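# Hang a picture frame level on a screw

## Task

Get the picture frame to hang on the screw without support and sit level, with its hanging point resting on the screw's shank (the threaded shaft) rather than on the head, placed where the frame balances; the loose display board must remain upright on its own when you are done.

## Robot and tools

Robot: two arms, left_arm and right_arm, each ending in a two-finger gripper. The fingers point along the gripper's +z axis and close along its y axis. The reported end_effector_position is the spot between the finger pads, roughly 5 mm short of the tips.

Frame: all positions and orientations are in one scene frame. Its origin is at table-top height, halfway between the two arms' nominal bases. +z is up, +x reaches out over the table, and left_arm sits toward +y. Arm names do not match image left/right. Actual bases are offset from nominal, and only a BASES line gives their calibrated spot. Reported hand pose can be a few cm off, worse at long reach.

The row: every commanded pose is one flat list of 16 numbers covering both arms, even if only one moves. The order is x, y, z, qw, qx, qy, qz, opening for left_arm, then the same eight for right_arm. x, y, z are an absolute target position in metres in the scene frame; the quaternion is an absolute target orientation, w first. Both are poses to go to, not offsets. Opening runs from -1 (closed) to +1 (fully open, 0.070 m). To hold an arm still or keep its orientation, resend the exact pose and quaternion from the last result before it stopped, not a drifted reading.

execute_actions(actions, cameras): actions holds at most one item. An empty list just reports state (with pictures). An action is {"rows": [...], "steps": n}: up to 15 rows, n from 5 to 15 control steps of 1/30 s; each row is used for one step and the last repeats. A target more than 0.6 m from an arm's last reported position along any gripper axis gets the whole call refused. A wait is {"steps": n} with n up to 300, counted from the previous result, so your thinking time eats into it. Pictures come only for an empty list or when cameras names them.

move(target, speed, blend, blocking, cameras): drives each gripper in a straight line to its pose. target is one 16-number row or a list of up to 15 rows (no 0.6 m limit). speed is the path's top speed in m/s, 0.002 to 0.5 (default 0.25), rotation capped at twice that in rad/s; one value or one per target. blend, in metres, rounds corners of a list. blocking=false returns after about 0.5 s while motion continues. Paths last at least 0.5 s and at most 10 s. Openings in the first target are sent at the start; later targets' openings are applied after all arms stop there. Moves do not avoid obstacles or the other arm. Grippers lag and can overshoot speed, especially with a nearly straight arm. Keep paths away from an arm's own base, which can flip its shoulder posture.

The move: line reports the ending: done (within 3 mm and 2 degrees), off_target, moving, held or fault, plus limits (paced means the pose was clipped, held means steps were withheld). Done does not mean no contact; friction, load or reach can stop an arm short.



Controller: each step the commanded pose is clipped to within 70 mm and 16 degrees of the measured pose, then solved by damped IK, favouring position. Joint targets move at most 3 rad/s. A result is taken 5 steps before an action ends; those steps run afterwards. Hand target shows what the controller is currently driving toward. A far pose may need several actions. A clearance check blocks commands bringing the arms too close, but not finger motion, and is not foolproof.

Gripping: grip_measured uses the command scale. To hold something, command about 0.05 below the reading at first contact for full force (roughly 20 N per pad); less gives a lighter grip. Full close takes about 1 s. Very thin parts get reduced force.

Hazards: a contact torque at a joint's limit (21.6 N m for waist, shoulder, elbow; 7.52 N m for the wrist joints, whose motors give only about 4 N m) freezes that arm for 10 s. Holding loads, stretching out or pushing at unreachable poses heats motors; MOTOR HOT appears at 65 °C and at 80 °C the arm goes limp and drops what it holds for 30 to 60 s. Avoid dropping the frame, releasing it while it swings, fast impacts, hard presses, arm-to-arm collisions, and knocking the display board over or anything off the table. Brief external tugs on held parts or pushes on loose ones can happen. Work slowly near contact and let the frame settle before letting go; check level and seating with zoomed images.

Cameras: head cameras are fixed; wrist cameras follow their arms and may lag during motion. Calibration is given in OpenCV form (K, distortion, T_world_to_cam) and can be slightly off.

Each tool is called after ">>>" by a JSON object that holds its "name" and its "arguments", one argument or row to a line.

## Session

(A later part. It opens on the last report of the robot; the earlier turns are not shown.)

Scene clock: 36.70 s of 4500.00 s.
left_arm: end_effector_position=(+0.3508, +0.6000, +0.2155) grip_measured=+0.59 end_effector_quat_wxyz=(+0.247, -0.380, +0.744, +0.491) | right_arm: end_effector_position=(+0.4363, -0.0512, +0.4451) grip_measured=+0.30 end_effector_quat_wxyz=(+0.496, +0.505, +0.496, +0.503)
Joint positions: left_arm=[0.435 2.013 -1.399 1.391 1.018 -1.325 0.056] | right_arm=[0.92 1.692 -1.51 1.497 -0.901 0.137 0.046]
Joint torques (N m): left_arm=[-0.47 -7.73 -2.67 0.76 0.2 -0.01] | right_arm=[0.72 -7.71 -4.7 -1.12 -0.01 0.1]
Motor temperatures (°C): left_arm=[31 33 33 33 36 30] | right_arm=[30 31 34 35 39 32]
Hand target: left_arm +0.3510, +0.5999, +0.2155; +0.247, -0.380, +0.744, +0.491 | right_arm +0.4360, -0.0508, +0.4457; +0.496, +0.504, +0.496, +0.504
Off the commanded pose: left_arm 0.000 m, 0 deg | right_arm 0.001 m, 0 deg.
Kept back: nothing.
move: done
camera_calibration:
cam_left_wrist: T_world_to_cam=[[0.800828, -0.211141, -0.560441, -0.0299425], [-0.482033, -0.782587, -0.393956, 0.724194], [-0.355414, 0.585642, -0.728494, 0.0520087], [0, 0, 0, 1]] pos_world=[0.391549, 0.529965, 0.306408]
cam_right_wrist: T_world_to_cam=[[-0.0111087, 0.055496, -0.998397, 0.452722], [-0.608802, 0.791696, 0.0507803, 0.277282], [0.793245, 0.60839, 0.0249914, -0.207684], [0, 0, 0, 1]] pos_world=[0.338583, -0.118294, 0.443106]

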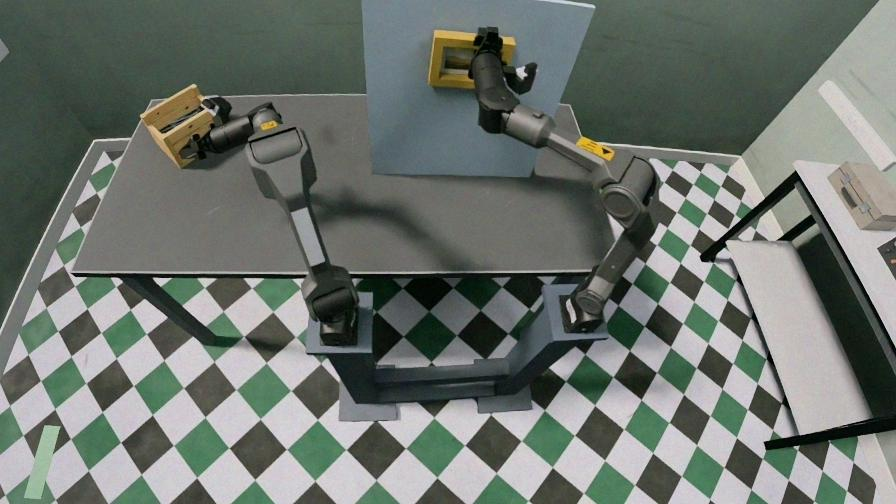

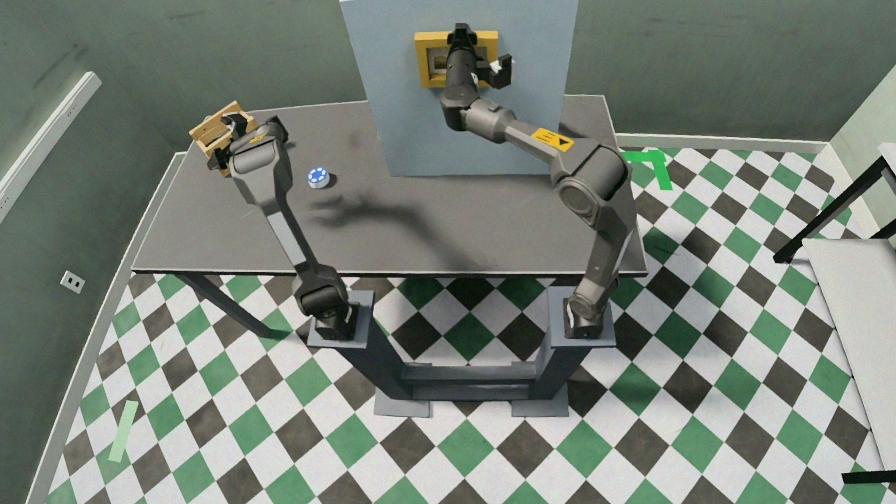

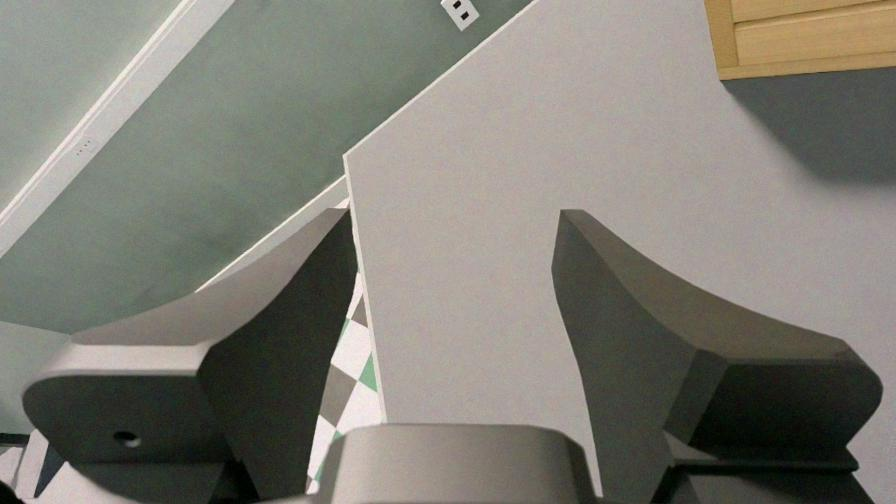

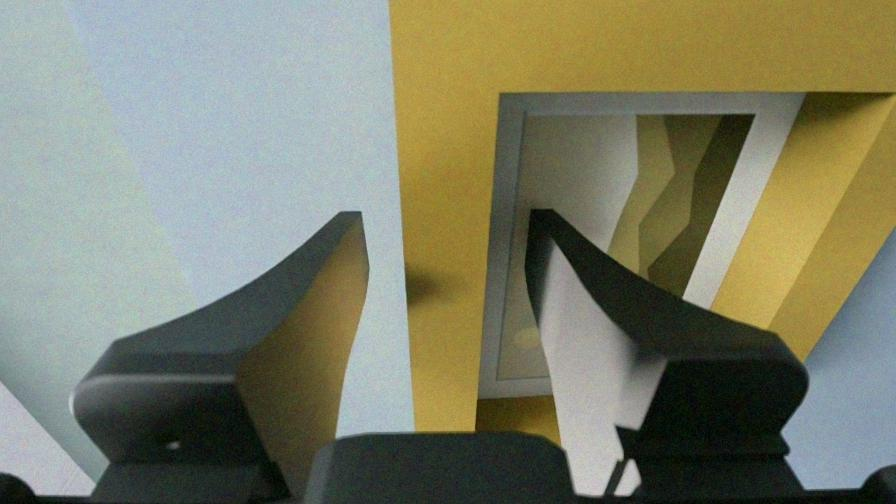

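>>> {"name": "move", "arguments": {
  "target": [
    [0.3510, 0.5999, 0.2155, 0.247, -0.380, 0.744, 0.491, 0.59, 0.436, -0.0508, 0.4462, 0.4899, 0.5099, 0.4899, 0.5099, 0.3],
    [0.3510, 0.5999, 0.2155, 0.247, -0.380, 0.744, 0.491, 0.59, 0.436, -0.0508, 0.4462, 0.4899, 0.5099, 0.4899, 0.5099, -0.55],
    [0.3510, 0.5999, 0.2155, 0.247, -0.380, 0.744, 0.491, 0.59, 0.436, -0.0508, 0.4515, 0.4899, 0.5099, 0.4899, 0.5099, -0.55],
    [0.3510, 0.5999, 0.2155, 0.247, -0.380, 0.744, 0.491, 0.59, 0.436, -0.0492, 0.4515, 0.4976, 0.5024, 0.4976, 0.5024, -0.55]
  ],
  "speed": [0.05, 0.05, 0.05, 0.05],
  "blend": [0, 0, 0.001, 0],
  "cameras": ["cam_right_wrist", "cam_head_left", "cam_head_right"]
}}

>>> {"name": "zoom_image", "arguments": {
  "camera": "cam_head_left",
  "region": [360, 0, 600, 180]
}}

>>> {"name": "zoom_image", "arguments": {
  "camera": "cam_head_right",
  "region": [340, 0, 580, 180]
}}

Scene clock: 42.40 s of 4500.00 s.
left_arm: end_effector_position=(+0.3508, +0.6000, +0.2155) grip_measured=+0.59 end_effector_quat_wxyz=(+0.247, -0.380, +0.744, +0.491) | right_arm: end_effector_position=(+0.4360, -0.0492, +0.4514) grip_measured=-0.44 end_effector_quat_wxyz=(+0.498, +0.502, +0.498, +0.502)
Joint positions: left_arm=[0.435 2.013 -1.399 1.391 1.018 -1.325 0.056] | right_arm=[0.924 1.696 -1.54 1.516 -0.901 0.097 0.02]
Joint torques (N m): left_arm=[-0.37 -7.86 -2.77 0.76 0.2 0] | right_arm=[0.62 -6.99 -5.39 -1.58 -0.26 0.11]
Motor temperatures (°C): left_arm=[31 33 33 33 36 30] | right_arm=[30 31 34 35 39 32]
Hand target: left_arm +0.3510, +0.5999, +0.2155; +0.247, -0.380, +0.744, +0.491 | right_arm +0.4360, -0.0492, +0.4515; +0.498, +0.502, +0.498, +0.502
Off the commanded pose: left_arm 0.000 m, 0 deg | right_arm 0.000 m, 0 deg.
Kept back: nothing.
move: done
camera_calibration:
cam_right_wrist: T_world_to_cam=[[-0.0101955, 0.0474298, -0.998823, 0.458266], [-0.610456, 0.790839, 0.0437848, 0.279011], [0.791984, 0.610184, 0.0208909, -0.206398], [0, 0, 0, 1]] pos_world=[0.33846, -0.116448, 0.449822]
Images, in order (width x height): cam_head_left 896x504, cam_head_right 896x504, cam_right_wrist 896x504.

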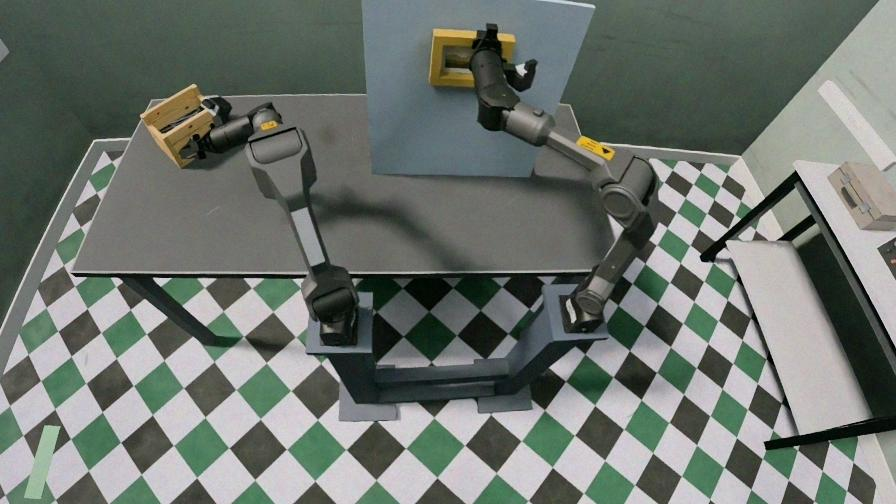

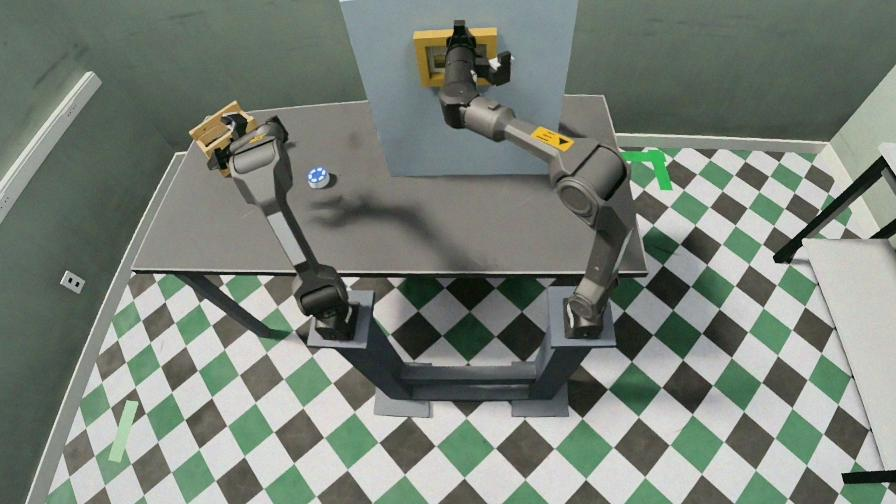

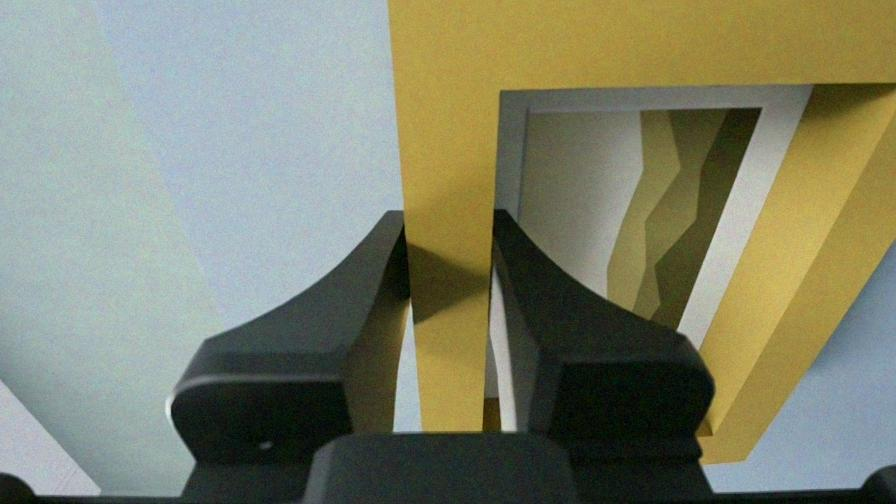

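Scaled by 2.100 from the camera's 896x504 image, which has a finer 1280x720 frame.

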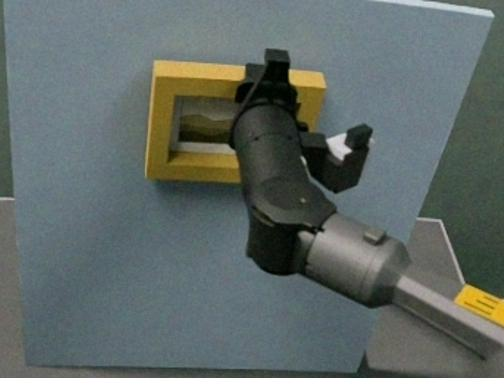

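Scaled by 2.100 from the camera's 896x504 image, which has a finer 1280x720 frame.

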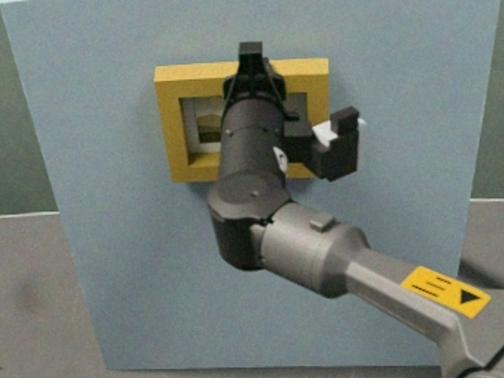

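>>> {"name": "move", "arguments": {
  "target": [
    [0.3510, 0.5999, 0.2155, 0.247, -0.380, 0.744, 0.491, 0.59, 0.436, -0.0492, 0.4453, 0.4976, 0.5024, 0.4976, 0.5024, -0.55],
    [0.3510, 0.5999, 0.2155, 0.247, -0.380, 0.744, 0.491, 0.59, 0.436, -0.0492, 0.4458, 0.4976, 0.5024, 0.4976, 0.5024, -0.55],
    [0.3510, 0.5999, 0.2155, 0.247, -0.380, 0.744, 0.491, 0.59, 0.436, -0.0492, 0.4458, 0.4976, 0.5024, 0.4976, 0.5024, 0.3]
  ],
  "speed": 0.03,
  "cameras": ["cam_right_wrist", "cam_head_left", "cam_head_right"]
}}

>>> {"name": "zoom_image", "arguments": {
  "camera": "cam_head_left",
  "region": [360, 0, 600, 180]
}}

>>> {"name": "zoom_image", "arguments": {
  "camera": "cam_head_right",
  "region": [340, 0, 580, 180]
}}

Scene clock: 44.10 s of 4500.00 s.
left_arm: end_effector_position=(+0.3508, +0.6000, +0.2155) grip_measured=+0.59 end_effector_quat_wxyz=(+0.247, -0.380, +0.744, +0.491) | right_arm: end_effector_position=(+0.4359, -0.0492, +0.4462) grip_measured=+0.30 end_effector_quat_wxyz=(+0.497, +0.503, +0.497, +0.503)
Joint positions: left_arm=[0.435 2.013 -1.399 1.391 1.018 -1.325 0.056] | right_arm=[0.924 1.696 -1.518 1.498 -0.902 0.127 0.046]
Joint torques (N m): left_arm=[-0.4 -7.89 -2.59 0.74 0.18 0.01] | right_arm=[0.5 -5.85 -3.64 -1.13 -0.24 -0.21]
Motor temperatures (°C): left_arm=[31 33 33 33 36 30] | right_arm=[30 31 34 35 39 32]
Hand target: left_arm +0.3510, +0.5999, +0.2155; +0.247, -0.380, +0.744, +0.491 | right_arm +0.4360, -0.0492, +0.4458; +0.498, +0.502, +0.498, +0.502
Off the commanded pose: left_arm 0.000 m, 0 deg | right_arm 0.000 m, 0 deg.
Kept back: nothing.
move: done
camera_calibration:
cam_right_wrist: T_world_to_cam=[[-0.00974412, 0.0499199, -0.998706, 0.452937], [-0.610859, 0.790433, 0.0454695, 0.278607], [0.791679, 0.610511, 0.022792, -0.206858], [0, 0, 0, 1]] pos_world=[0.338368, -0.116542, 0.444398]
Images, in order (width x height): cam_head_left 896x504, cam_head_right 896x504, cam_right_wrist 896x504.

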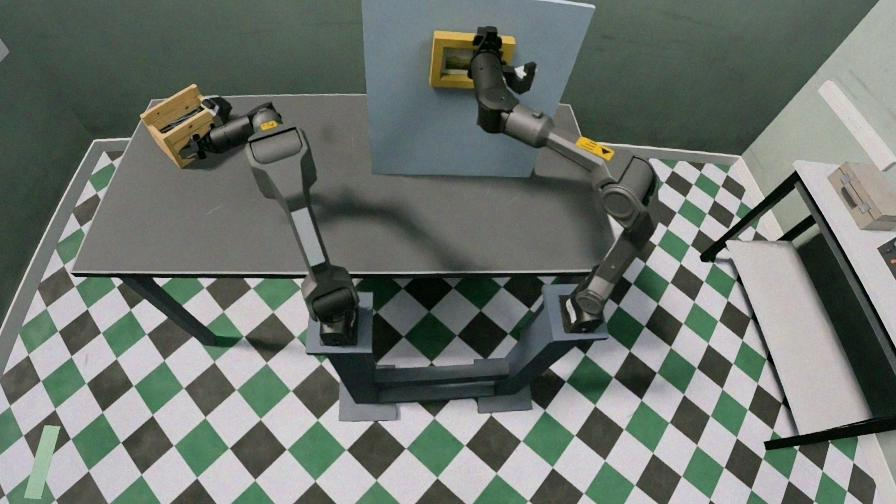

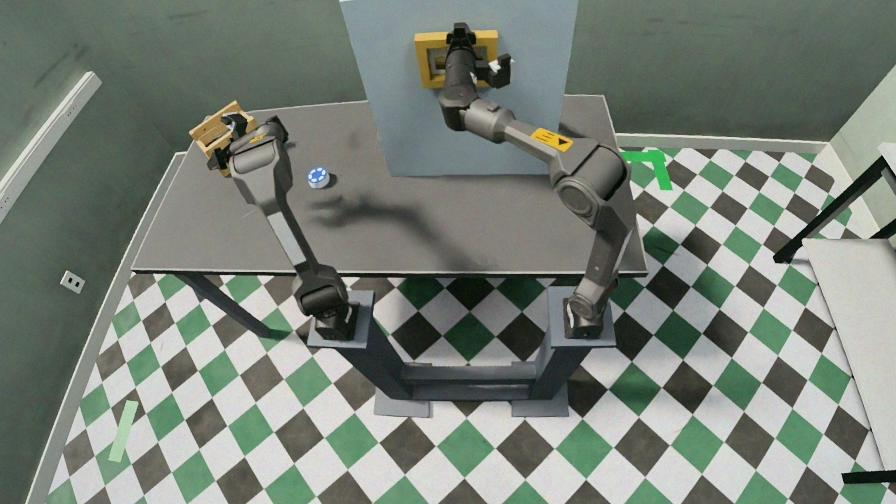

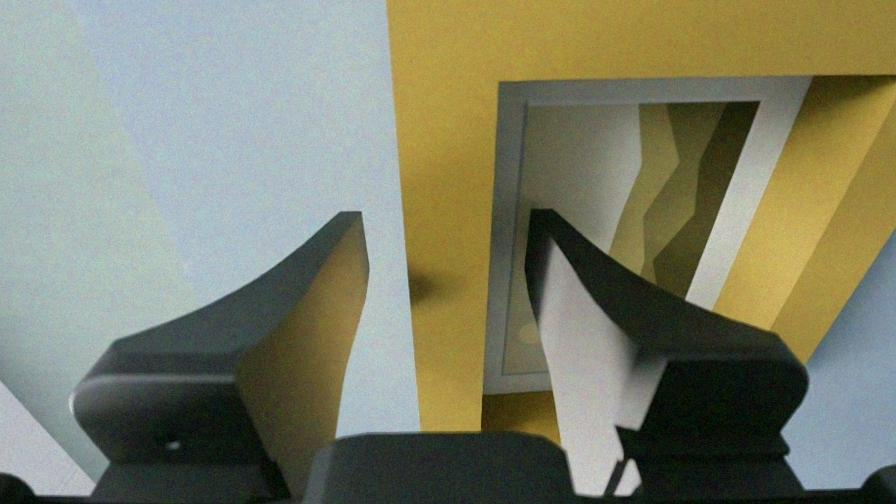

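Scaled by 2.100 from the camera's 896x504 image, which has a finer 1280x720 frame.

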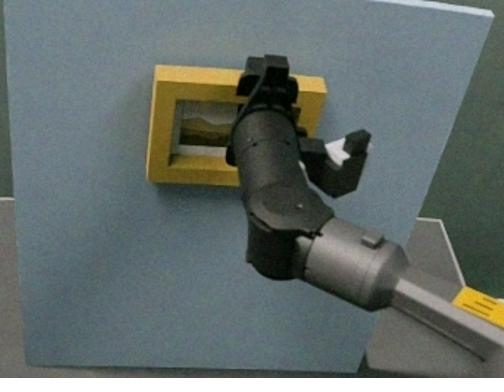

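Scaled by 2.100 from the camera's 896x504 image, which has a finer 1280x720 frame.

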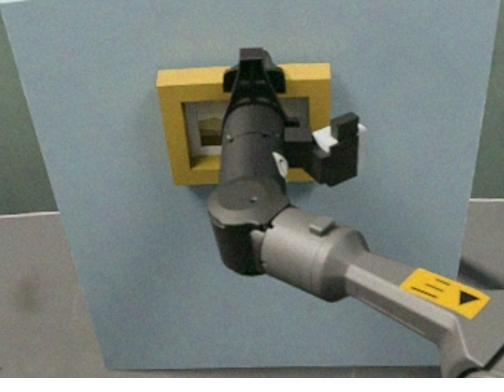

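>>> {"name": "move", "arguments": {
  "target": [0.3510, 0.5999, 0.2155, 0.247, -0.380, 0.744, 0.491, 0.59, 0.33, -0.0492, 0.4458, 0.4976, 0.5024, 0.4976, 0.5024, 0.3],
  "speed": 0.18,
  "cameras": ["cam_right_wrist", "cam_head_left", "cam_head_right"]
}}

>>> {"name": "zoom_image", "arguments": {
  "camera": "cam_head_left",
  "region": [360, 0, 600, 180]
}}

>>> {"name": "zoom_image", "arguments": {
  "camera": "cam_head_right",
  "region": [340, 0, 580, 180]
}}

Scene clock: 45.63 s of 4500.00 s.
left_arm: end_effector_position=(+0.3508, +0.6000, +0.2155) grip_measured=+0.59 end_effector_quat_wxyz=(+0.247, -0.380, +0.744, +0.491) | right_arm: end_effector_position=(+0.3297, -0.0492, +0.4460) grip_measured=+0.30 end_effector_quat_wxyz=(+0.498, +0.502, +0.498, +0.503)
Joint positions: left_arm=[0.435 2.013 -1.399 1.391 1.018 -1.325 0.056] | right_arm=[1.234 1.508 -1.294 1.522 -1.213 0.145 0.046]
Joint torques (N m): left_arm=[-0.42 -7.96 -2.59 0.75 0.21 0.01] | right_arm=[-0.41 -4.55 -3.88 -1.18 -0.02 0.18]
Motor temperatures (°C): left_arm=[31 33 33 33 36 30] | right_arm=[30 31 34 35 39 32]
Hand target: left_arm +0.3510, +0.5999, +0.2155; +0.247, -0.380, +0.744, +0.491 | right_arm +0.3300, -0.0492, +0.4458; +0.498, +0.502, +0.498, +0.502
Off the commanded pose: left_arm 0.000 m, 0 deg | right_arm 0.000 m, 0 deg.
Kept back: nothing.
move: done
camera_calibration:
cam_right_wrist: T_world_to_cam=[[-0.00925616, 0.0477498, -0.998816, 0.451564], [-0.610464, 0.79085, 0.043465, 0.214521], [0.79199, 0.610144, 0.0218293, -0.122465], [0, 0, 0, 1]] pos_world=[0.232128, -0.116494, 0.444379]
Images, in order (width x height): cam_head_left 896x504, cam_head_right 896x504, cam_right_wrist 896x504.

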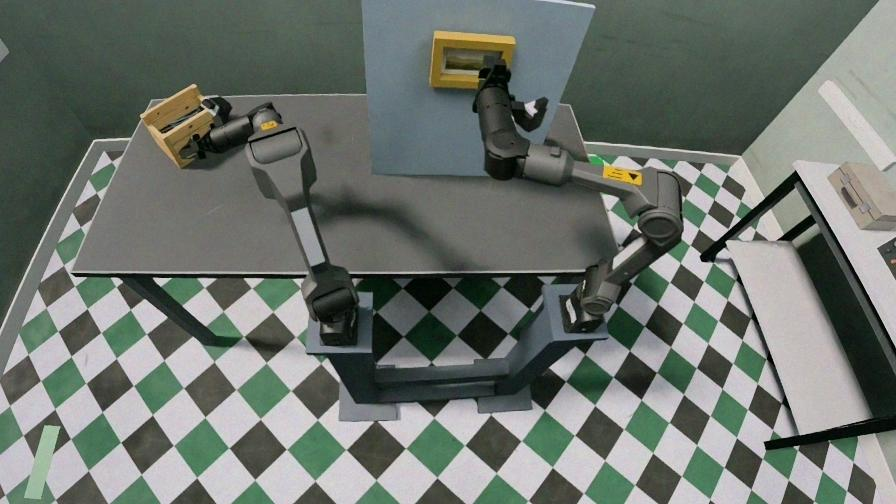

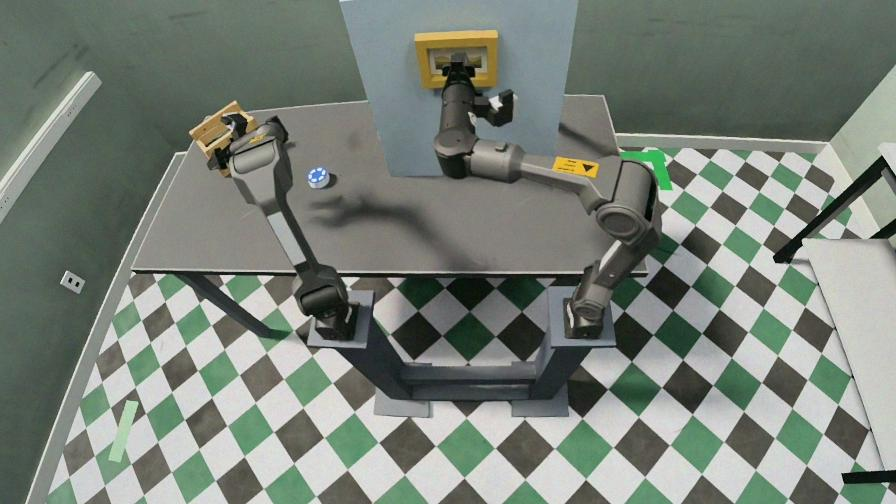

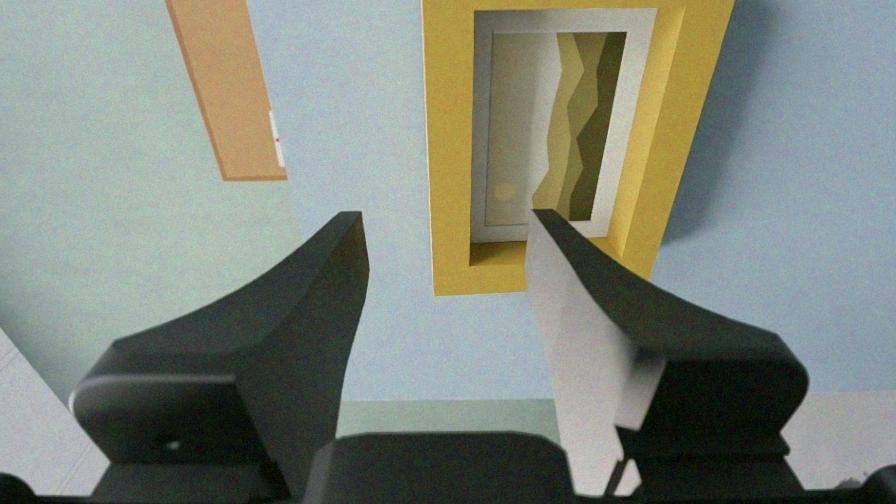

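Scaled by 2.100 from the camera's 896x504 image, which has a finer 1280x720 frame.

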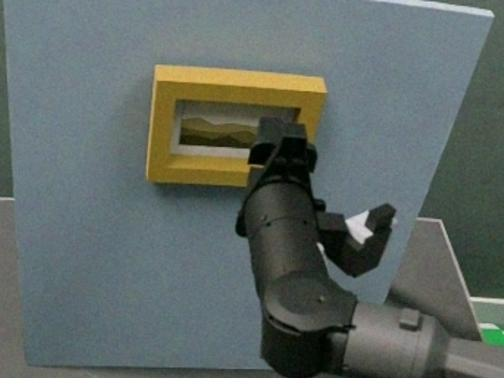

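Scaled by 2.100 from the camera's 896x504 image, which has a finer 1280x720 frame.

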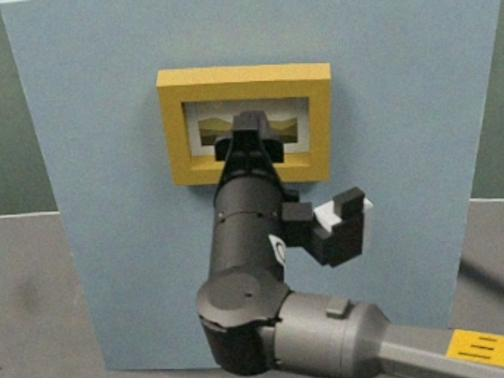

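>>> {"name": "finished_scene", "arguments": {
  "scene": 1
}}

The scene is finished: the task was done.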